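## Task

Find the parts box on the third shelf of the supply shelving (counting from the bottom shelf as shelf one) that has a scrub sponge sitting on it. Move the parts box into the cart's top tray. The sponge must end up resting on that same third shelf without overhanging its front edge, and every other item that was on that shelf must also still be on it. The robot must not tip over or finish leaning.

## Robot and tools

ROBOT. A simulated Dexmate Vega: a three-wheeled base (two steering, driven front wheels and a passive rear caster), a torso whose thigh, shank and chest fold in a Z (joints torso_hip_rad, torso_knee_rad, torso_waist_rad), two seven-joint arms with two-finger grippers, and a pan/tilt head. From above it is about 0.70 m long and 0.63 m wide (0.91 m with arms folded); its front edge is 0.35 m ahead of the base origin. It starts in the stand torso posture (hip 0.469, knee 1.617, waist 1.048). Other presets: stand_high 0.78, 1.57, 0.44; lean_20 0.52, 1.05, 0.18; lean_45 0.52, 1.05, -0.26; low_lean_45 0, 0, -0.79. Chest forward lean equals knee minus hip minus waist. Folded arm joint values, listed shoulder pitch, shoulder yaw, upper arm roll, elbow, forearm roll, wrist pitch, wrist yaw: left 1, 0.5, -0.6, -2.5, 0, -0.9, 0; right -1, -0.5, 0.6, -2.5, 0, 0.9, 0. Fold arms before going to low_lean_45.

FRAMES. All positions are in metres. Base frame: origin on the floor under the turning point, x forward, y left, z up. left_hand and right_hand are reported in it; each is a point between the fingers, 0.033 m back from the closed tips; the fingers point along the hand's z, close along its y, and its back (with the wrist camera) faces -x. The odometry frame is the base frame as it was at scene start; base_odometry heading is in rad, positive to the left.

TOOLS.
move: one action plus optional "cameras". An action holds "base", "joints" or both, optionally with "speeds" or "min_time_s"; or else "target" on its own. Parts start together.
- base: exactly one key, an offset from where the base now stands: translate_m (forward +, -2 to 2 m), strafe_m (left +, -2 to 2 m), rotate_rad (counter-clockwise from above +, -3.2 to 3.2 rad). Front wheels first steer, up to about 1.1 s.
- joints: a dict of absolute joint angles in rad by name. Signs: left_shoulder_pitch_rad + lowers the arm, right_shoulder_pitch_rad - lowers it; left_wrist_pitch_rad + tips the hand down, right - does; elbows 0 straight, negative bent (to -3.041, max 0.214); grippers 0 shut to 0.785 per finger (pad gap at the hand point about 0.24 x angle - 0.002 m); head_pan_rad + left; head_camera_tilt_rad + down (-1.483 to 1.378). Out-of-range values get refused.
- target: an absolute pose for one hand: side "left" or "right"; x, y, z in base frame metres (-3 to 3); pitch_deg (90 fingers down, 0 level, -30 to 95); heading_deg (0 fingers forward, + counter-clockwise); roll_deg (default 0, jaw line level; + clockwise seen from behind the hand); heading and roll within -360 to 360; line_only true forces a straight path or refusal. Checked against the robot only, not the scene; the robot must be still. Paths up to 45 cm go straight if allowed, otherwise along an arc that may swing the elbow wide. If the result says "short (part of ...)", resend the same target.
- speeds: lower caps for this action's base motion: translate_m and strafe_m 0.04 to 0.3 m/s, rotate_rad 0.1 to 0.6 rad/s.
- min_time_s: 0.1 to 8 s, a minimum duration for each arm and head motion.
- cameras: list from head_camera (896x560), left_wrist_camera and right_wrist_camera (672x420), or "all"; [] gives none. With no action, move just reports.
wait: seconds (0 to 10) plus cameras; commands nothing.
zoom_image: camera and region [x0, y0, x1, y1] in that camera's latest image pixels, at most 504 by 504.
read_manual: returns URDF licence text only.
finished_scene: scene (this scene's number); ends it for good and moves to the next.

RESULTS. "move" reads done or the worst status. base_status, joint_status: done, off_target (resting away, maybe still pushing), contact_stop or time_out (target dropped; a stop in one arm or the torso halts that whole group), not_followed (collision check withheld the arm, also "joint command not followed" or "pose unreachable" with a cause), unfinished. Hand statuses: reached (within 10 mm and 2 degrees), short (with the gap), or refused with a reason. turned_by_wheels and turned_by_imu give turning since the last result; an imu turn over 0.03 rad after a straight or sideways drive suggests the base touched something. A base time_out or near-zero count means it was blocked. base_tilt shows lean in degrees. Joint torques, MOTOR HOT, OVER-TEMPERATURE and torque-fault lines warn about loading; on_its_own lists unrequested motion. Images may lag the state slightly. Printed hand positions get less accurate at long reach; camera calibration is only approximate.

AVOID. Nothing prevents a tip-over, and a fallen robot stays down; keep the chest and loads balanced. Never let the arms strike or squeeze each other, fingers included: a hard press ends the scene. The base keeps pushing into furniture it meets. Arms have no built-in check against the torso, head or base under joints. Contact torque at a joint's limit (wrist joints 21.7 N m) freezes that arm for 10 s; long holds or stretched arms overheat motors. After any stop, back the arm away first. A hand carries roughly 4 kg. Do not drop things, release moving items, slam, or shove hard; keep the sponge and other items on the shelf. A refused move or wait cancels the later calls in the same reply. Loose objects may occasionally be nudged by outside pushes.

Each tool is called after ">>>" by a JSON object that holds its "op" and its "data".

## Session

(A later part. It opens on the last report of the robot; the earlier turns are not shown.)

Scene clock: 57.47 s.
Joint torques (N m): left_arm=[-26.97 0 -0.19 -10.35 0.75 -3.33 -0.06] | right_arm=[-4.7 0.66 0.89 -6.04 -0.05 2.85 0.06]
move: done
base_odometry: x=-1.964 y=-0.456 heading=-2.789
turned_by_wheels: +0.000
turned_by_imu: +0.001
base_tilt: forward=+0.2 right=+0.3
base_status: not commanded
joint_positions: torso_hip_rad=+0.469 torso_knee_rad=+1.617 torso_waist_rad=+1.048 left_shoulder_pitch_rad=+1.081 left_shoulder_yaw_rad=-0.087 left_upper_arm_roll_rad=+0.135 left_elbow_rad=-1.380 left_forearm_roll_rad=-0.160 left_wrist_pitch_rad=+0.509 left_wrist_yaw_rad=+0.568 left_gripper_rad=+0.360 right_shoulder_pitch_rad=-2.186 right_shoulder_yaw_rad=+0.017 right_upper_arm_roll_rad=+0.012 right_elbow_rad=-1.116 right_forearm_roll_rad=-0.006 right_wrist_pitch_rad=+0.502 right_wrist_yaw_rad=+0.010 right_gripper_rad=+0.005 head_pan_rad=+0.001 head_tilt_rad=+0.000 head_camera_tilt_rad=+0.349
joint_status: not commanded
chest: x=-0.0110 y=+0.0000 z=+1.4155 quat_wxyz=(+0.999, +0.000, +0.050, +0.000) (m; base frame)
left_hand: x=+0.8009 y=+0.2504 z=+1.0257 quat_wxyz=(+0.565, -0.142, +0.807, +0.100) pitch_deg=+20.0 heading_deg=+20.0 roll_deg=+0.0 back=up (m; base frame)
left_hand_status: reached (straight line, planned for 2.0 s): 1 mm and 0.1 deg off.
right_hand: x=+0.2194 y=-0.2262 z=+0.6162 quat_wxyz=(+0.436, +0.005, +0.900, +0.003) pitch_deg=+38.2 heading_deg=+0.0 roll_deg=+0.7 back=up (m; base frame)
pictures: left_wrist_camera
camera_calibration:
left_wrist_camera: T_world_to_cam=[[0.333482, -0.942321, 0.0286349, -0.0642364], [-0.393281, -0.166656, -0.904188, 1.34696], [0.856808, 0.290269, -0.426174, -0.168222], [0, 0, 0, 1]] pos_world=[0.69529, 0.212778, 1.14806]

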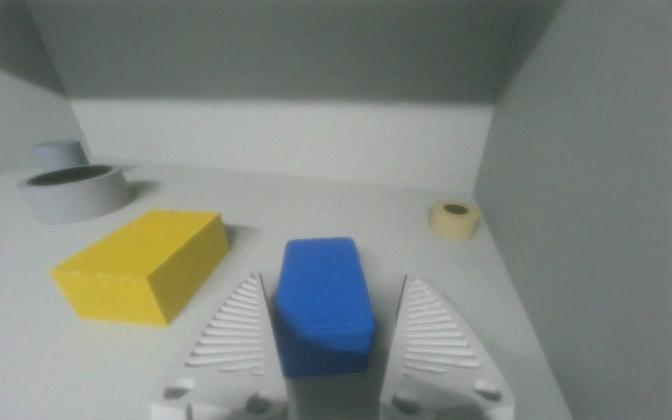

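>>> {"op": "move", "data": {"joints": {"left_gripper_rad": 0.08}, "cameras": ["left_wrist_camera"]}}

>>> {"op": "move", "data": {"target": {"side":"left","x":0.80,"y":0.251,"z":1.08,"pitch_deg":20,"heading_deg":20,"line_only":true}, "cameras": ["left_wrist_camera"]}}

Scene clock: 58.57 s.
Joint torques (N m): left_arm=[-25.94 0.39 0.16 -10.81 0.86 -2.67 0.11] | right_arm=[-5.28 -0.49 -0.21 -5.39 -0.21 2.27 -0.18]
move: done
base_odometry: x=-1.964 y=-0.456 heading=-2.789
turned_by_wheels: +0.000
turned_by_imu: +0.000
base_tilt: forward=+0.1 right=+0.2
base_status: not commanded
joint_positions: torso_hip_rad=+0.469 torso_knee_rad=+1.617 torso_waist_rad=+1.048 left_shoulder_pitch_rad=+1.078 left_shoulder_yaw_rad=-0.087 left_upper_arm_roll_rad=+0.135 left_elbow_rad=-1.375 left_forearm_roll_rad=-0.160 left_wrist_pitch_rad=+0.507 left_wrist_yaw_rad=+0.567 left_gripper_rad=+0.081 right_shoulder_pitch_rad=-2.186 right_shoulder_yaw_rad=+0.017 right_upper_arm_roll_rad=+0.012 right_elbow_rad=-1.116 right_forearm_roll_rad=-0.006 right_wrist_pitch_rad=+0.502 right_wrist_yaw_rad=+0.010 right_gripper_rad=+0.005 head_pan_rad=+0.001 head_tilt_rad=+0.000 head_camera_tilt_rad=+0.349
joint_status: all done
chest: x=-0.0110 y=+0.0000 z=+1.4155 quat_wxyz=(+0.999, +0.000, +0.050, +0.000) (m; base frame)
left_hand: x=+0.8017 y=+0.2508 z=+1.0256 quat_wxyz=(+0.565, -0.142, +0.807, +0.100) pitch_deg=+20.0 heading_deg=+20.0 roll_deg=+0.0 back=up (m; base frame)
right_hand: x=+0.2194 y=-0.2262 z=+0.6162 quat_wxyz=(+0.436, +0.005, +0.900, +0.003) pitch_deg=+38.2 heading_deg=+0.0 roll_deg=+0.7 back=up (m; base frame)
pictures: left_wrist_camera
camera_calibration:
left_wrist_camera: T_world_to_cam=[[0.333535, -0.942299, 0.0287494, -0.0643873], [-0.393237, -0.166776, -0.904185, 1.34714], [0.856807, 0.290272, -0.426173, -0.169081], [0, 0, 0, 1]] pos_world=[0.69609, 0.213078, 1.14786]

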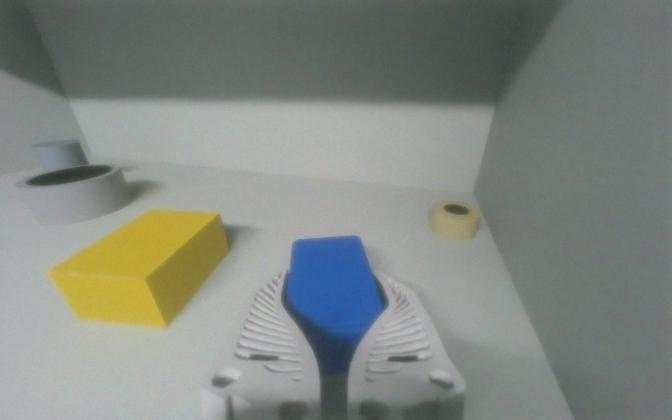

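Scene clock: 60.83 s.
Joint torques (N m): left_arm=[-27.96 -5.82 0.41 -12.25 0.78 -2.57 0.11] | right_arm=[-4.36 -1.51 0.77 -5.67 0.1 3.64 -0.21]
move: done
base_odometry: x=-1.964 y=-0.456 heading=-2.789
turned_by_wheels: +0.000
turned_by_imu: +0.001
base_tilt: forward=+0.2 right=+0.3
base_status: not commanded
joint_positions: torso_hip_rad=+0.469 torso_knee_rad=+1.617 torso_waist_rad=+1.048 left_shoulder_pitch_rad=+1.058 left_shoulder_yaw_rad=-0.095 left_upper_arm_roll_rad=+0.127 left_elbow_rad=-1.532 left_forearm_roll_rad=-0.171 left_wrist_pitch_rad=+0.683 left_wrist_yaw_rad=+0.597 left_gripper_rad=+0.081 right_shoulder_pitch_rad=-2.186 right_shoulder_yaw_rad=+0.017 right_upper_arm_roll_rad=+0.012 right_elbow_rad=-1.116 right_forearm_roll_rad=-0.006 right_wrist_pitch_rad=+0.502 right_wrist_yaw_rad=+0.010 right_gripper_rad=+0.005 head_pan_rad=+0.001 head_tilt_rad=+0.000 head_camera_tilt_rad=+0.349
joint_status: not commanded
chest: x=-0.0110 y=+0.0000 z=+1.4155 quat_wxyz=(+0.999, +0.000, +0.050, +0.000) (m; base frame)
left_hand: x=+0.8000 y=+0.2509 z=+1.0777 quat_wxyz=(+0.564, -0.142, +0.807, +0.100) pitch_deg=+20.1 heading_deg=+20.0 roll_deg=+0.0 back=up (m; base frame)
left_hand_status: reached (straight line, planned for 0.9 s): 2 mm and 0.1 deg off.
right_hand: x=+0.2194 y=-0.2262 z=+0.6162 quat_wxyz=(+0.436, +0.005, +0.900, +0.003) pitch_deg=+38.2 heading_deg=+0.0 roll_deg=+0.7 back=up (m; base frame)
pictures: left_wrist_camera
camera_calibration:
left_wrist_camera: T_world_to_cam=[[0.333553, -0.942294, 0.0287055, -0.0651879], [-0.39336, -0.166784, -0.90413, 1.39371], [0.856744, 0.290284, -0.426292, -0.145223], [0, 0, 0, 1]] pos_world=[0.69439, 0.213178, 1.20006]

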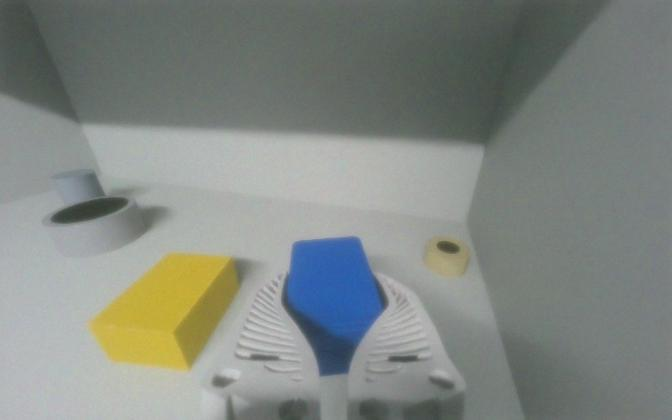

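>>> {"op": "move", "data": {"base": {"translate_m": -0.75}, "cameras": ["head_camera"]}}

>>> {"op": "move", "data": {"base": {"rotate_rad": 0.564}, "cameras": []}}

>>> {"op": "move", "data": {"base": {"translate_m": -1.86}, "joints": {"torso_hip_rad": 0.52, "torso_knee_rad": 1.05, "torso_waist_rad": -0.26, "left_shoulder_pitch_rad": 0.95, "left_shoulder_yaw_rad": 0, "left_upper_arm_roll_rad": 0, "left_elbow_rad": -2.5, "left_forearm_roll_rad": 0, "left_wrist_pitch_rad": 1.2, "left_wrist_yaw_rad": 0, "right_shoulder_pitch_rad": -1.5, "right_elbow_rad": -1.9, "right_wrist_pitch_rad": 1.2, "head_camera_tilt_rad": 0.0}, "cameras": ["left_wrist_camera"]}}

>>> {"op": "move", "data": {"base": {"rotate_rad": -2.14}, "cameras": ["left_wrist_camera","head_camera"]}}

Scene clock: 66.80 s.
Joint torques (N m): left_arm=[-26.8 -4.61 0.53 -11.41 0.86 -3.21 0.16] | right_arm=[-3.1 -1.62 -0.51 -4.3 0.08 2.6 0.09]
move: done
base_odometry: x=-1.260 y=-0.198 heading=-2.788
turned_by_wheels: +0.001
turned_by_imu: +0.007
base_tilt: forward=+0.1 right=+0.3
base_status: done
joint_positions: torso_hip_rad=+0.469 torso_knee_rad=+1.617 torso_waist_rad=+1.048 left_shoulder_pitch_rad=+1.058 left_shoulder_yaw_rad=-0.095 left_upper_arm_roll_rad=+0.127 left_elbow_rad=-1.537 left_forearm_roll_rad=-0.172 left_wrist_pitch_rad=+0.689 left_wrist_yaw_rad=+0.598 left_gripper_rad=+0.081 right_shoulder_pitch_rad=-2.186 right_shoulder_yaw_rad=+0.017 right_upper_arm_roll_rad=+0.012 right_elbow_rad=-1.116 right_forearm_roll_rad=-0.006 right_wrist_pitch_rad=+0.502 right_wrist_yaw_rad=+0.010 right_gripper_rad=+0.005 head_pan_rad=+0.001 head_tilt_rad=+0.000 head_camera_tilt_rad=+0.349
joint_status: not commanded
chest: x=-0.0110 y=+0.0000 z=+1.4155 quat_wxyz=(+0.999, +0.000, +0.050, +0.000) (m; base frame)
left_hand: x=+0.7998 y=+0.2509 z=+1.0794 quat_wxyz=(+0.564, -0.142, +0.807, +0.100) pitch_deg=+20.0 heading_deg=+20.0 roll_deg=+0.0 back=up (m; base frame)
right_hand: x=+0.2193 y=-0.2262 z=+0.6162 quat_wxyz=(+0.436, +0.005, +0.900, +0.003) pitch_deg=+38.2 heading_deg=+0.0 roll_deg=+0.7 back=up (m; base frame)
pictures: head_camera
camera_calibration:
head_camera: T_world_to_cam=[[0.0131899, -0.999783, 0.0161215, 0.00571871], [-0.430621, -0.0202308, -0.902306, 1.35075], [0.902436, 0.00495902, -0.430794, 0.670701], [0, 0, 0, 1]] pos_world=[-0.0236809, 0.0297181, 1.50763]

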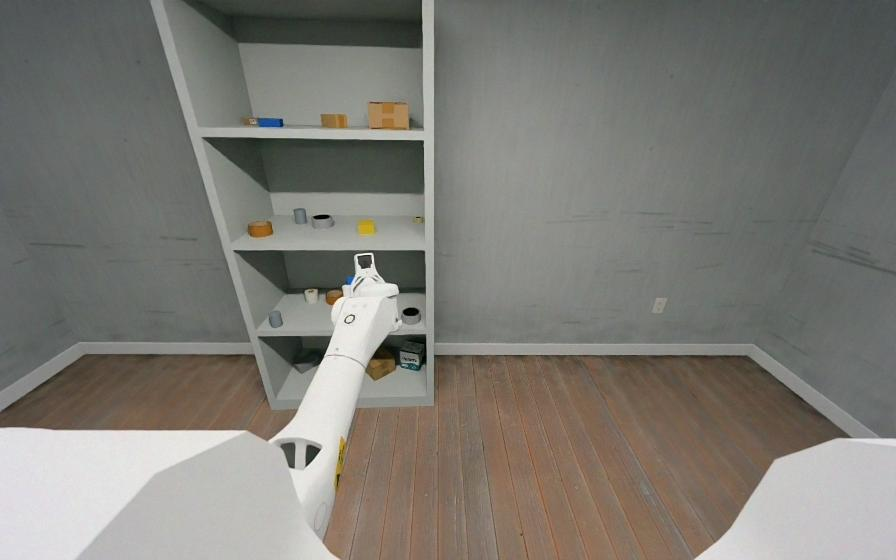

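Scene clock: 69.30 s.
Joint torques (N m): left_arm=[-26.95 -5.24 0.95 -11.78 0.96 -3.06 0.08] | right_arm=[-4.99 -0.05 0.79 -5.95 0.09 2.63 -0.37]
move: done
base_odometry: x=-1.260 y=-0.199 heading=-2.225
turned_by_wheels: +0.564
turned_by_imu: +0.550
base_tilt: forward=+0.1 right=+0.4
base_status: done
joint_positions: torso_hip_rad=+0.469 torso_knee_rad=+1.617 torso_waist_rad=+1.048 left_shoulder_pitch_rad=+1.058 left_shoulder_yaw_rad=-0.095 left_upper_arm_roll_rad=+0.127 left_elbow_rad=-1.537 left_forearm_roll_rad=-0.172 left_wrist_pitch_rad=+0.689 left_wrist_yaw_rad=+0.598 left_gripper_rad=+0.081 right_shoulder_pitch_rad=-2.186 right_shoulder_yaw_rad=+0.017 right_upper_arm_roll_rad=+0.012 right_elbow_rad=-1.116 right_forearm_roll_rad=-0.006 right_wrist_pitch_rad=+0.502 right_wrist_yaw_rad=+0.010 right_gripper_rad=+0.005 head_pan_rad=+0.001 head_tilt_rad=+0.000 head_camera_tilt_rad=+0.349
joint_status: not commanded
chest: x=-0.0110 y=+0.0000 z=+1.4155 quat_wxyz=(+0.999, +0.000, +0.050, +0.000) (m; base frame)
left_hand: x=+0.7998 y=+0.2510 z=+1.0794 quat_wxyz=(+0.564, -0.142, +0.807, +0.100) pitch_deg=+20.1 heading_deg=+20.0 roll_deg=+0.0 back=up (m; base frame)
right_hand: x=+0.2193 y=-0.2262 z=+0.6162 quat_wxyz=(+0.436, +0.005, +0.900, +0.003) pitch_deg=+38.2 heading_deg=+0.0 roll_deg=+0.7 back=up (m; base frame)
pictures: none
No camera images: "cameras" was empty.

Scene clock: 77.53 s.
Joint torques (N m): left_arm=[-15.49 3.32 -0.56 -11.06 0.2 -3.15 -0.07] | right_arm=[3.75 -0.25 1.06 -11.71 -0.02 2.02 0.18]
move: done
base_odometry: x=-0.128 y=+1.277 heading=-2.224
turned_by_wheels: +0.001
turned_by_imu: +0.015
base_tilt: forward=+0.1 right=+0.3
base_status: done
joint_positions: torso_hip_rad=+0.520 torso_knee_rad=+1.050 torso_waist_rad=-0.260 left_shoulder_pitch_rad=+0.950 left_shoulder_yaw_rad=+0.000 left_upper_arm_roll_rad=+0.000 left_elbow_rad=-2.500 left_forearm_roll_rad=+0.000 left_wrist_pitch_rad=+1.200 left_wrist_yaw_rad=+0.000 left_gripper_rad=+0.081 right_shoulder_pitch_rad=-1.500 right_shoulder_yaw_rad=+0.017 right_upper_arm_roll_rad=+0.012 right_elbow_rad=-1.900 right_forearm_roll_rad=-0.006 right_wrist_pitch_rad=+1.200 right_wrist_yaw_rad=+0.010 right_gripper_rad=+0.005 head_pan_rad=+0.001 head_tilt_rad=+0.000 head_camera_tilt_rad=+0.001
joint_status: all done
chest: x=+0.0408 y=+0.0000 z=+1.2163 quat_wxyz=(+0.923, +0.000, +0.385, +0.000) (m; base frame)
left_hand: x=+0.6437 y=+0.2291 z=+0.8742 quat_wxyz=(+0.535, +0.000, +0.845, +0.000) pitch_deg=+25.3 heading_deg=+0.0 roll_deg=+0.0 back=up (m; base frame)
right_hand: x=+0.3967 y=-0.2310 z=+1.0938 quat_wxyz=(+0.928, -0.002, +0.372, -0.007) pitch_deg=-46.3 heading_deg=-0.2 roll_deg=-0.7 back=up (m; base frame)
pictures: left_wrist_camera
camera_calibration:
left_wrist_camera: T_world_to_cam=[[-0.00600436, -0.999534, 0.0299126, 0.20299], [-0.507299, -0.0227334, -0.86147, 1.14752], [0.861749, -0.0203472, -0.506926, 0.0466768], [0, 0, 0, 1]] pos_world=[0.54313, 0.229932, 1.00614]

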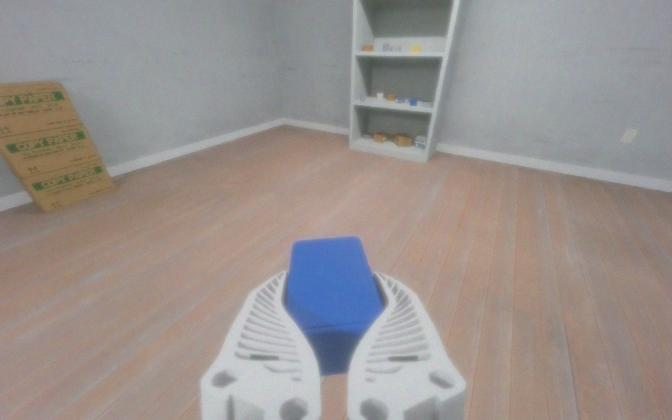

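Scene clock: 82.70 s.
Joint torques (N m): left_arm=[-13.7 2.89 0.04 -10.83 0.02 -3.44 0.06] | right_arm=[3.12 0.75 -0.01 -10.58 -0.09 2.31 0.28]
move: done
base_odometry: x=-0.128 y=+1.278 heading=+1.922
turned_by_wheels: -2.138
turned_by_imu: -2.077
base_tilt: forward=+0.1 right=+0.3
base_status: done
joint_positions: torso_hip_rad=+0.520 torso_knee_rad=+1.050 torso_waist_rad=-0.260 left_shoulder_pitch_rad=+0.950 left_shoulder_yaw_rad=+0.000 left_upper_arm_roll_rad=+0.000 left_elbow_rad=-2.500 left_forearm_roll_rad=+0.000 left_wrist_pitch_rad=+1.200 left_wrist_yaw_rad=+0.000 left_gripper_rad=+0.081 right_shoulder_pitch_rad=-1.500 right_shoulder_yaw_rad=+0.017 right_upper_arm_roll_rad=+0.012 right_elbow_rad=-1.900 right_forearm_roll_rad=-0.006 right_wrist_pitch_rad=+1.200 right_wrist_yaw_rad=+0.010 right_gripper_rad=+0.005 head_pan_rad=+0.001 head_tilt_rad=+0.000 head_camera_tilt_rad=+0.001
joint_status: not commanded
chest: x=+0.0408 y=+0.0000 z=+1.2163 quat_wxyz=(+0.923, +0.000, +0.385, +0.000) (m; base frame)
left_hand: x=+0.6437 y=+0.2292 z=+0.8742 quat_wxyz=(+0.535, +0.000, +0.845, +0.000) pitch_deg=+25.3 heading_deg=+0.0 roll_deg=+0.0 back=up (m; base frame)
right_hand: x=+0.3967 y=-0.2310 z=+1.0938 quat_wxyz=(+0.928, -0.002, +0.372, -0.007) pitch_deg=-46.3 heading_deg=-0.2 roll_deg=-0.7 back=up (m; base frame)
pictures: head_camera, left_wrist_camera
camera_calibration:
head_camera: T_world_to_cam=[[0.0176837, -0.999787, 0.0106337, 0.0140978], [-0.707926, -0.0200304, -0.706003, 0.994628], [0.706066, 0.00495683, -0.708129, 0.867286], [0, 0, 0, 1]] pos_world=[0.0915125, 0.0297186, 1.31621]
left_wrist_camera: T_world_to_cam=[[-0.00600436, -0.999534, 0.0299126, 0.202987], [-0.507299, -0.0227334, -0.86147, 1.14761], [0.861749, -0.0203472, -0.506926, 0.0467275], [0, 0, 0, 1]] pos_world=[0.54313, 0.229932, 1.00624]

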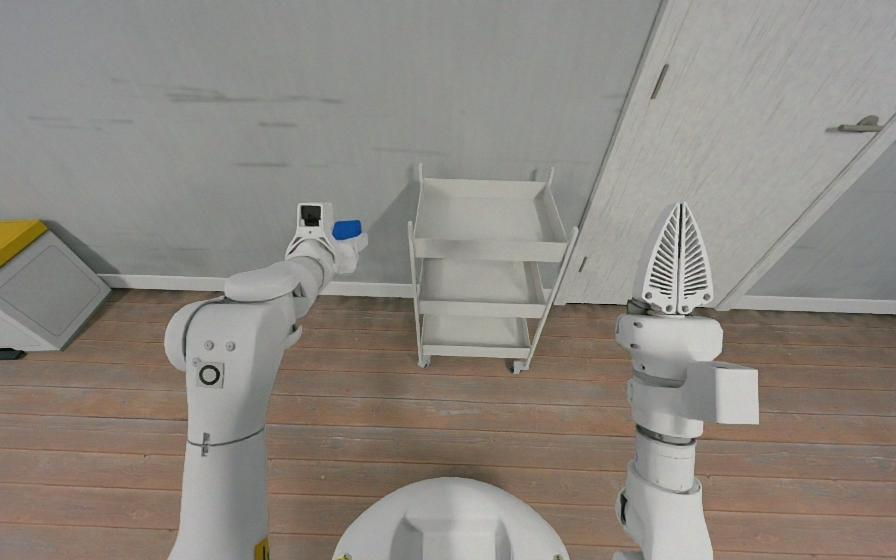

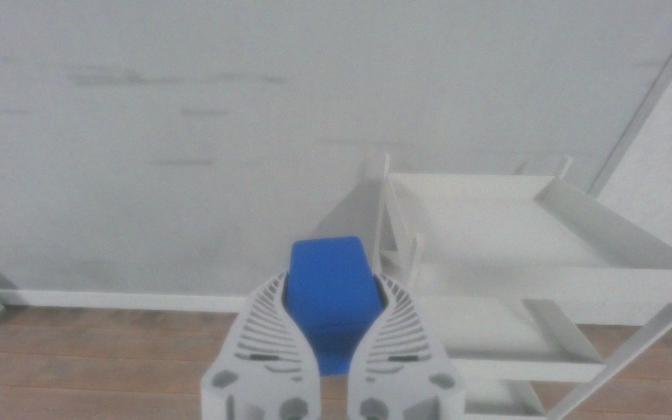

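>>> {"op": "move", "data": {"base": {"translate_m": 0.235}, "cameras": ["head_camera"]}}

>>> {"op": "move", "data": {"target": {"side":"left","x":0.72,"y":-0.02,"z":0.83,"pitch_deg":26,"heading_deg":0}, "cameras": ["left_wrist_camera","head_camera"]}}

Scene clock: 85.67 s.
Joint torques (N m): left_arm=[-14.03 2.97 0.19 -11.37 0.07 -3.34 0.15] | right_arm=[3.78 -0.34 0.39 -11.18 -0.12 2.29 -0.09]
move: done
base_odometry: x=-0.208 y=+1.499 heading=+1.921
turned_by_wheels: -0.001
turned_by_imu: -0.002
base_tilt: forward=+0.2 right=+0.3
base_status: done
joint_positions: torso_hip_rad=+0.520 torso_knee_rad=+1.050 torso_waist_rad=-0.260 left_shoulder_pitch_rad=+0.950 left_shoulder_yaw_rad=+0.000 left_upper_arm_roll_rad=+0.000 left_elbow_rad=-2.500 left_forearm_roll_rad=+0.000 left_wrist_pitch_rad=+1.200 left_wrist_yaw_rad=+0.000 left_gripper_rad=+0.081 right_shoulder_pitch_rad=-1.500 right_shoulder_yaw_rad=+0.017 right_upper_arm_roll_rad=+0.012 right_elbow_rad=-1.900 right_forearm_roll_rad=-0.006 right_wrist_pitch_rad=+1.200 right_wrist_yaw_rad=+0.010 right_gripper_rad=+0.005 head_pan_rad=+0.001 head_tilt_rad=+0.000 head_camera_tilt_rad=+0.001
joint_status: not commanded
chest: x=+0.0409 y=+0.0000 z=+1.2163 quat_wxyz=(+0.923, +0.000, +0.385, +0.000) (m; base frame)
left_hand: x=+0.6437 y=+0.2292 z=+0.8741 quat_wxyz=(+0.535, +0.000, +0.845, +0.000) pitch_deg=+25.3 heading_deg=+0.0 roll_deg=+0.0 back=up (m; base frame)
right_hand: x=+0.3968 y=-0.2310 z=+1.0938 quat_wxyz=(+0.928, -0.002, +0.372, -0.007) pitch_deg=-46.3 heading_deg=-0.2 roll_deg=-0.7 back=up (m; base frame)
pictures: head_camera
camera_calibration:
head_camera: T_world_to_cam=[[0.0176844, -0.999787, 0.0106335, 0.0140963], [-0.707976, -0.0200311, -0.705952, 0.994636], [0.706015, 0.00495612, -0.70818, 0.867287], [0, 0, 0, 1]] pos_world=[0.0916122, 0.0297186, 1.31621]

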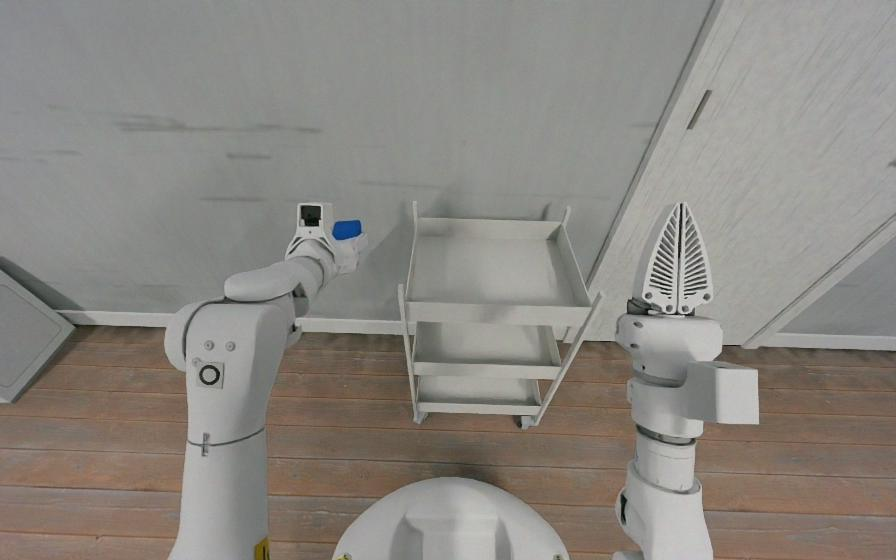

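Scene clock: 89.90 s.
Joint torques (N m): left_arm=[-20.03 -16.39 8.74 -9.08 0.8 -4.44 0.34] | right_arm=[2.9 0.97 0.9 -12.1 0.23 2.61 -0.1]
move: done
base_odometry: x=-0.208 y=+1.499 heading=+1.921
turned_by_wheels: +0.000
turned_by_imu: +0.001
base_tilt: forward=+0.2 right=+0.4
base_status: not commanded
joint_positions: torso_hip_rad=+0.520 torso_knee_rad=+1.050 torso_waist_rad=-0.260 left_shoulder_pitch_rad=+0.732 left_shoulder_yaw_rad=-0.375 left_upper_arm_roll_rad=+0.425 left_elbow_rad=-1.812 left_forearm_roll_rad=+0.141 left_wrist_pitch_rad=+0.848 left_wrist_yaw_rad=+0.446 left_gripper_rad=+0.081 right_shoulder_pitch_rad=-1.500 right_shoulder_yaw_rad=+0.017 right_upper_arm_roll_rad=+0.012 right_elbow_rad=-1.900 right_forearm_roll_rad=-0.006 right_wrist_pitch_rad=+1.200 right_wrist_yaw_rad=+0.010 right_gripper_rad=+0.005 head_pan_rad=+0.001 head_tilt_rad=+0.000 head_camera_tilt_rad=+0.001
joint_status: not commanded
chest: x=+0.0409 y=+0.0000 z=+1.2163 quat_wxyz=(+0.923, +0.000, +0.385, +0.000) (m; base frame)
left_hand: x=+0.7195 y=-0.0181 z=+0.8294 quat_wxyz=(+0.529, +0.000, +0.848, +0.000) pitch_deg=+26.1 heading_deg=+0.0 roll_deg=+0.0 back=up (m; base frame)
left_hand_status: reached (straight line, planned for 2.7 s): 2 mm and 0.1 deg off.
right_hand: x=+0.3968 y=-0.2310 z=+1.0938 quat_wxyz=(+0.928, -0.002, +0.372, -0.007) pitch_deg=-46.3 heading_deg=-0.2 roll_deg=-0.7 back=up (m; base frame)
pictures: head_camera, left_wrist_camera
camera_calibration:
head_camera: T_world_to_cam=[[0.0176844, -0.999787, 0.0106335, 0.0140963], [-0.707976, -0.0200311, -0.705952, 0.994636], [0.706015, 0.00495612, -0.70818, 0.867287], [0, 0, 0, 1]] pos_world=[0.0916122, 0.0297186, 1.31621]
left_wrist_camera: T_world_to_cam=[[-0.0052537, -0.999543, 0.0297781, -0.042869], [-0.519124, -0.0227254, -0.854397, 1.14453], [0.854683, -0.0199473, -0.518767, -0.0314771], [0, 0, 0, 1]] pos_world=[0.620828, -0.0174675, 0.962826]

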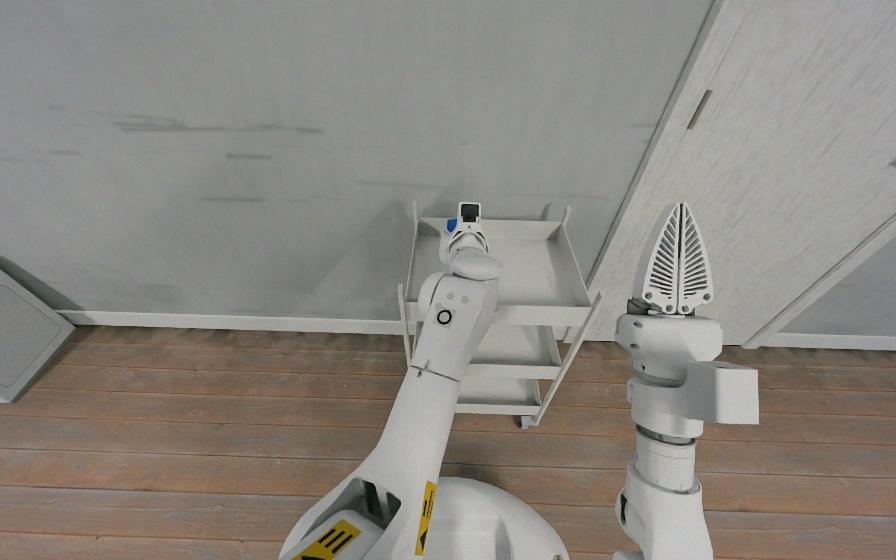

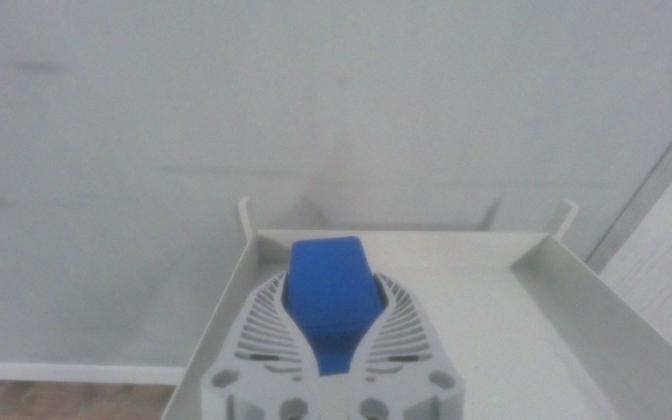

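>>> {"op": "move", "data": {"target": {"side":"left","x":0.765,"y":-0.02,"z":0.71,"pitch_deg":26,"heading_deg":0}, "cameras": ["left_wrist_camera"]}}

>>> {"op": "move", "data": {"target": {"side":"left","x":0.768,"y":-0.02,"z":0.697,"pitch_deg":26,"heading_deg":0}, "cameras": ["left_wrist_camera"]}}

Scene clock: 93.97 s.
Joint torques (N m): left_arm=[-22.5 -10.37 3.35 -9.39 0.8 -3.47 0.08] | right_arm=[1.92 -0.63 0.85 -10.65 -0.07 1.63 -0.19]
move: done
base_odometry: x=-0.208 y=+1.499 heading=+1.921
turned_by_wheels: +0.000
turned_by_imu: +0.001
base_tilt: forward=+0.1 right=+0.4
base_status: not commanded
joint_positions: torso_hip_rad=+0.520 torso_knee_rad=+1.050 torso_waist_rad=-0.260 left_shoulder_pitch_rad=+0.584 left_shoulder_yaw_rad=-0.339 left_upper_arm_roll_rad=+0.313 left_elbow_rad=-1.228 left_forearm_roll_rad=+0.070 left_wrist_pitch_rad=+0.377 left_wrist_yaw_rad=+0.427 left_gripper_rad=+0.081 right_shoulder_pitch_rad=-1.500 right_shoulder_yaw_rad=+0.017 right_upper_arm_roll_rad=+0.012 right_elbow_rad=-1.900 right_forearm_roll_rad=-0.006 right_wrist_pitch_rad=+1.200 right_wrist_yaw_rad=+0.010 right_gripper_rad=+0.005 head_pan_rad=+0.001 head_tilt_rad=+0.000 head_camera_tilt_rad=+0.001
joint_status: not commanded
chest: x=+0.0409 y=+0.0000 z=+1.2163 quat_wxyz=(+0.923, +0.000, +0.385, +0.000) (m; base frame)
left_hand: x=+0.7644 y=-0.0202 z=+0.7105 quat_wxyz=(+0.530, +0.000, +0.848, +0.000) pitch_deg=+26.1 heading_deg=+0.0 roll_deg=+0.0 back=up (m; base frame)
left_hand_status: reached (straight line, planned for 2.2 s): 1 mm and 0.1 deg off.
right_hand: x=+0.3968 y=-0.2310 z=+1.0938 quat_wxyz=(+0.928, -0.002, +0.372, -0.007) pitch_deg=-46.3 heading_deg=-0.2 roll_deg=-0.7 back=up (m; base frame)
pictures: left_wrist_camera
camera_calibration:
left_wrist_camera: T_world_to_cam=[[-0.00586983, -0.999546, 0.0295682, -0.0405021], [-0.518824, -0.0222335, -0.854592, 1.06609], [0.854861, -0.020357, -0.518458, -0.132013], [0, 0, 0, 1]] pos_world=[0.665728, -0.0194682, 0.843827]

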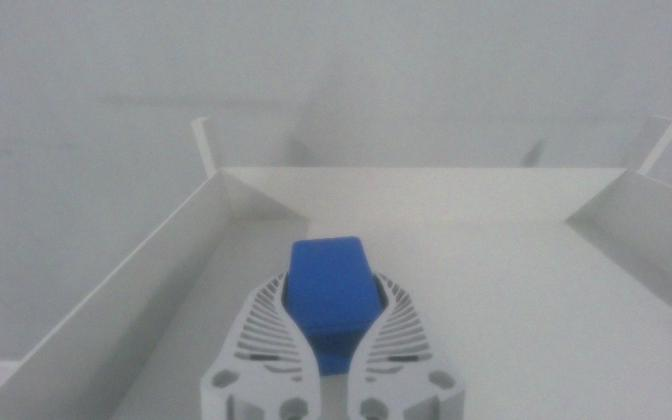

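Scene clock: 95.70 s.
Joint torques (N m): left_arm=[-20.03 -9.62 2.02 -7.77 0.35 -2.73 0] | right_arm=[2.47 -1.26 1.05 -11.79 -0.33 2.6 0.16]
move: done
base_odometry: x=-0.208 y=+1.499 heading=+1.921
turned_by_wheels: +0.000
turned_by_imu: +0.000
base_tilt: forward=+0.1 right=+0.3
base_status: not commanded
joint_positions: torso_hip_rad=+0.520 torso_knee_rad=+1.050 torso_waist_rad=-0.260 left_shoulder_pitch_rad=+0.558 left_shoulder_yaw_rad=-0.338 left_upper_arm_roll_rad=+0.303 left_elbow_rad=-1.146 left_forearm_roll_rad=+0.063 left_wrist_pitch_rad=+0.317 left_wrist_yaw_rad=+0.427 left_gripper_rad=+0.081 right_shoulder_pitch_rad=-1.500 right_shoulder_yaw_rad=+0.017 right_upper_arm_roll_rad=+0.012 right_elbow_rad=-1.900 right_forearm_roll_rad=-0.006 right_wrist_pitch_rad=+1.200 right_wrist_yaw_rad=+0.010 right_gripper_rad=+0.005 head_pan_rad=+0.001 head_tilt_rad=+0.000 head_camera_tilt_rad=+0.001
joint_status: not commanded
chest: x=+0.0409 y=+0.0000 z=+1.2163 quat_wxyz=(+0.923, +0.000, +0.385, +0.000) (m; base frame)
left_hand: x=+0.7676 y=-0.0201 z=+0.6976 quat_wxyz=(+0.530, +0.000, +0.848, +0.000) pitch_deg=+26.0 heading_deg=+0.0 roll_deg=+0.0 back=up (m; base frame)
left_hand_status: reached (straight line, planned for 0.6 s): 1 mm and 0.0 deg off.
right_hand: x=+0.3968 y=-0.2310 z=+1.0938 quat_wxyz=(+0.928, -0.002, +0.372, -0.007) pitch_deg=-46.3 heading_deg=-0.2 roll_deg=-0.7 back=up (m; base frame)
pictures: left_wrist_camera
camera_calibration:
left_wrist_camera: T_world_to_cam=[[-0.00568897, -0.999543, 0.0296813, -0.0402172], [-0.518514, -0.0224313, -0.854775, 1.05662], [0.85505, -0.020253, -0.518149, -0.14173], [0, 0, 0, 1]] pos_world=[0.668828, -0.019368, 0.830927]

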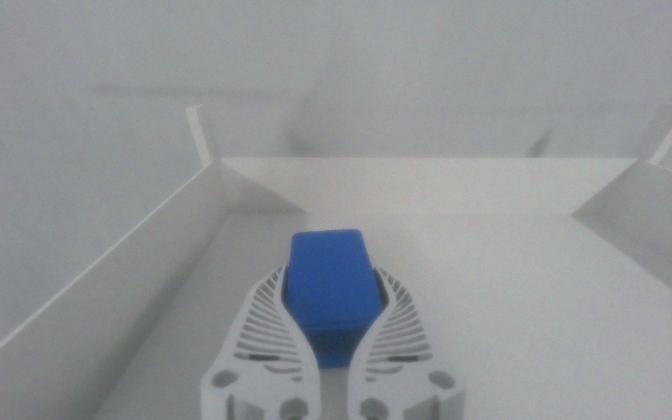

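>>> {"op": "move", "data": {"target": {"side":"left","x":0.768,"y":-0.02,"z":0.690,"pitch_deg":24,"heading_deg":0}, "cameras": []}}

>>> {"op": "move", "data": {"joints": {"left_gripper_rad": 0.22}, "cameras": []}}

>>> {"op": "move", "data": {"joints": {"left_gripper_rad": 0.45}, "cameras": ["left_wrist_camera"]}}

>>> {"op": "move", "data": {"target": {"side":"left","x":0.75,"y":-0.02,"z":0.77,"pitch_deg":25,"heading_deg":0,"line_only":true}, "cameras": ["left_wrist_camera"]}}

Scene clock: 98.07 s.
Joint torques (N m): left_arm=[29.04 13.98 -1.9 25.11 -4.84 11.39 -1.15] | right_arm=[4.3 -0.51 0.23 -12.08 -0.01 2.63 -0.09]
move: done
base_odometry: x=-0.208 y=+1.499 heading=+1.921
turned_by_wheels: +0.000
turned_by_imu: +0.001
base_tilt: forward=+0.1 right=+0.3
base_status: not commanded
joint_positions: torso_hip_rad=+0.521 torso_knee_rad=+1.049 torso_waist_rad=-0.259 left_shoulder_pitch_rad=+0.550 left_shoulder_yaw_rad=-0.330 left_upper_arm_roll_rad=+0.307 left_elbow_rad=-1.069 left_forearm_roll_rad=+0.066 left_wrist_pitch_rad=+0.206 left_wrist_yaw_rad=+0.429 left_gripper_rad=+0.081 right_shoulder_pitch_rad=-1.500 right_shoulder_yaw_rad=+0.017 right_upper_arm_roll_rad=+0.012 right_elbow_rad=-1.900 right_forearm_roll_rad=-0.006 right_wrist_pitch_rad=+1.200 right_wrist_yaw_rad=+0.010 right_gripper_rad=+0.005 head_pan_rad=+0.001 head_tilt_rad=+0.000 head_camera_tilt_rad=+0.001
joint_status: not commanded
chest: x=+0.0393 y=+0.0000 z=+1.2168 quat_wxyz=(+0.923, +0.000, +0.384, +0.000) (m; base frame)
left_hand: x=+0.7699 y=-0.0204 z=+0.6972 quat_wxyz=(+0.548, -0.001, +0.836, -0.001) pitch_deg=+23.5 heading_deg=+0.0 roll_deg=-0.1 back=up (m; base frame)
left_hand_status: reached (straight line, planned for 0.7 s): 7 mm and 0.5 deg off.
right_hand: x=+0.3956 y=-0.2310 z=+1.0952 quat_wxyz=(+0.929, -0.002, +0.371, -0.007) pitch_deg=-46.5 heading_deg=-0.2 roll_deg=-0.7 back=up (m; base frame)
pictures: none
No camera images: "cameras" was empty.

Scene clock: 98.70 s.
Joint torques (N m): left_arm=[32.32 14.37 -2.42 26.54 -5.1 12.16 -1.24] | right_arm=[4.24 -0.09 0.64 -11.83 -0.21 2.22 -0.25]
move: done
base_odometry: x=-0.208 y=+1.499 heading=+1.921
turned_by_wheels: +0.000
turned_by_imu: +0.000
base_tilt: forward=+0.1 right=+0.3
base_status: not commanded
joint_positions: torso_hip_rad=+0.521 torso_knee_rad=+1.049 torso_waist_rad=-0.259 left_shoulder_pitch_rad=+0.550 left_shoulder_yaw_rad=-0.330 left_upper_arm_roll_rad=+0.307 left_elbow_rad=-1.067 left_forearm_roll_rad=+0.066 left_wrist_pitch_rad=+0.202 left_wrist_yaw_rad=+0.429 left_gripper_rad=+0.220 right_shoulder_pitch_rad=-1.500 right_shoulder_yaw_rad=+0.017 right_upper_arm_roll_rad=+0.012 right_elbow_rad=-1.900 right_forearm_roll_rad=-0.006 right_wrist_pitch_rad=+1.200 right_wrist_yaw_rad=+0.010 right_gripper_rad=+0.005 head_pan_rad=+0.001 head_tilt_rad=+0.000 head_camera_tilt_rad=+0.001
joint_status: all done
chest: x=+0.0393 y=+0.0000 z=+1.2168 quat_wxyz=(+0.923, +0.000, +0.384, +0.000) (m; base frame)
left_hand: x=+0.7700 y=-0.0204 z=+0.6973 quat_wxyz=(+0.549, -0.001, +0.836, -0.001) pitch_deg=+23.4 heading_deg=+0.0 roll_deg=-0.1 back=up (m; base frame)
right_hand: x=+0.3955 y=-0.2310 z=+1.0953 quat_wxyz=(+0.929, -0.002, +0.371, -0.007) pitch_deg=-46.5 heading_deg=-0.2 roll_deg=-0.7 back=up (m; base frame)
pictures: none
No camera images: "cameras" was empty.

Scene clock: 99.43 s.
Joint torques (N m): left_arm=[32.94 15.13 -2.24 26.86 -5.15 12.15 -1.29] | right_arm=[2.39 0.82 0.17 -10.46 -0.35 2.29 -0.09]
move: done
base_odometry: x=-0.208 y=+1.499 heading=+1.921
turned_by_wheels: +0.000
turned_by_imu: +0.000
base_tilt: forward=+0.1 right=+0.3
base_status: not commanded
joint_positions: torso_hip_rad=+0.521 torso_knee_rad=+1.049 torso_waist_rad=-0.259 left_shoulder_pitch_rad=+0.550 left_shoulder_yaw_rad=-0.330 left_upper_arm_roll_rad=+0.307 left_elbow_rad=-1.066 left_forearm_roll_rad=+0.066 left_wrist_pitch_rad=+0.201 left_wrist_yaw_rad=+0.429 left_gripper_rad=+0.450 right_shoulder_pitch_rad=-1.500 right_shoulder_yaw_rad=+0.017 right_upper_arm_roll_rad=+0.012 right_elbow_rad=-1.900 right_forearm_roll_rad=-0.006 right_wrist_pitch_rad=+1.200 right_wrist_yaw_rad=+0.010 right_gripper_rad=+0.005 head_pan_rad=+0.001 head_tilt_rad=+0.000 head_camera_tilt_rad=+0.001
joint_status: all done
chest: x=+0.0392 y=+0.0000 z=+1.2168 quat_wxyz=(+0.923, +0.000, +0.384, +0.000) (m; base frame)
left_hand: x=+0.7700 y=-0.0204 z=+0.6973 quat_wxyz=(+0.549, -0.001, +0.836, -0.001) pitch_deg=+23.4 heading_deg=+0.0 roll_deg=-0.1 back=up (m; base frame)
right_hand: x=+0.3955 y=-0.2310 z=+1.0953 quat_wxyz=(+0.929, -0.002, +0.371, -0.007) pitch_deg=-46.5 heading_deg=-0.2 roll_deg=-0.7 back=up (m; base frame)
pictures: left_wrist_camera
camera_calibration:
left_wrist_camera: T_world_to_cam=[[-0.00600766, -0.999488, 0.031432, -0.0414203], [-0.47828, -0.0247322, -0.877859, 1.04265], [0.878187, -0.0203072, -0.477887, -0.189828], [0, 0, 0, 1]] pos_world=[0.665135, -0.019467, 0.825885]

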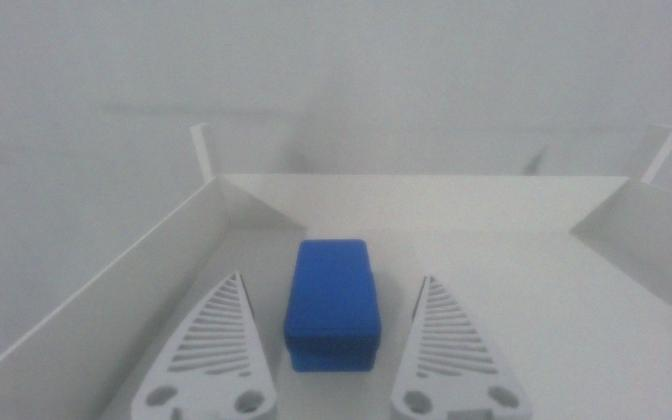

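Scene clock: 102.70 s.
Joint torques (N m): left_arm=[-14.09 -16.22 8.43 -10.87 1.13 -3.4 0.22] | right_arm=[3.04 -1.16 1.41 -11.78 0.14 3.11 -0.1]
move: done
base_odometry: x=-0.208 y=+1.499 heading=+1.921
turned_by_wheels: +0.000
turned_by_imu: +0.001
base_tilt: forward=+0.1 right=+0.3
base_status: not commanded
joint_positions: torso_hip_rad=+0.520 torso_knee_rad=+1.050 torso_waist_rad=-0.260 left_shoulder_pitch_rad=+0.664 left_shoulder_yaw_rad=-0.350 left_upper_arm_roll_rad=+0.356 left_elbow_rad=-1.503 left_forearm_roll_rad=+0.106 left_wrist_pitch_rad=+0.572 left_wrist_yaw_rad=+0.429 left_gripper_rad=+0.450 right_shoulder_pitch_rad=-1.500 right_shoulder_yaw_rad=+0.017 right_upper_arm_roll_rad=+0.012 right_elbow_rad=-1.900 right_forearm_roll_rad=-0.006 right_wrist_pitch_rad=+1.200 right_wrist_yaw_rad=+0.010 right_gripper_rad=+0.005 head_pan_rad=+0.001 head_tilt_rad=+0.000 head_camera_tilt_rad=+0.001
joint_status: not commanded
chest: x=+0.0407 y=+0.0000 z=+1.2164 quat_wxyz=(+0.923, +0.000, +0.385, +0.000) (m; base frame)
left_hand: x=+0.7506 y=-0.0200 z=+0.7663 quat_wxyz=(+0.536, +0.000, +0.844, +0.000) pitch_deg=+25.2 heading_deg=+0.0 roll_deg=+0.0 back=up (m; base frame)
left_hand_status: reached (straight line, planned for 1.7 s): 4 mm and 0.2 deg off.
right_hand: x=+0.3966 y=-0.2310 z=+1.0939 quat_wxyz=(+0.928, -0.002, +0.372, -0.007) pitch_deg=-46.3 heading_deg=-0.2 roll_deg=-0.7 back=up (m; base frame)
pictures: left_wrist_camera
camera_calibration:
left_wrist_camera: T_world_to_cam=[[-0.00610582, -0.999547, 0.029455, -0.0417464], [-0.505477, -0.0223302, -0.862551, 1.10274], [0.862819, -0.0201554, -0.505112, -0.10741], [0, 0, 0, 1]] pos_world=[0.64983, -0.019268, 0.898146]

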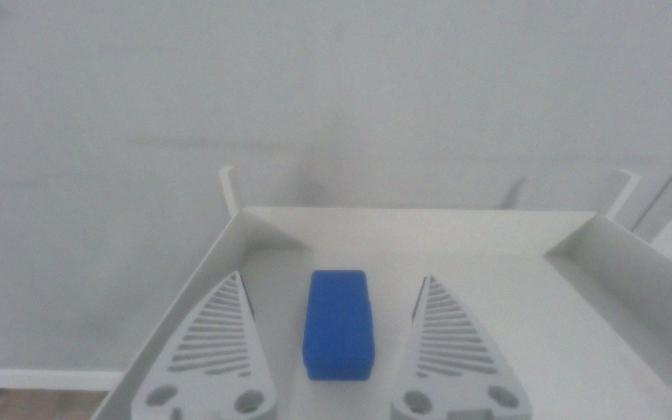

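>>> {"op": "finished_scene", "data": {"scene": 3}}

The scene is finished: the task was done.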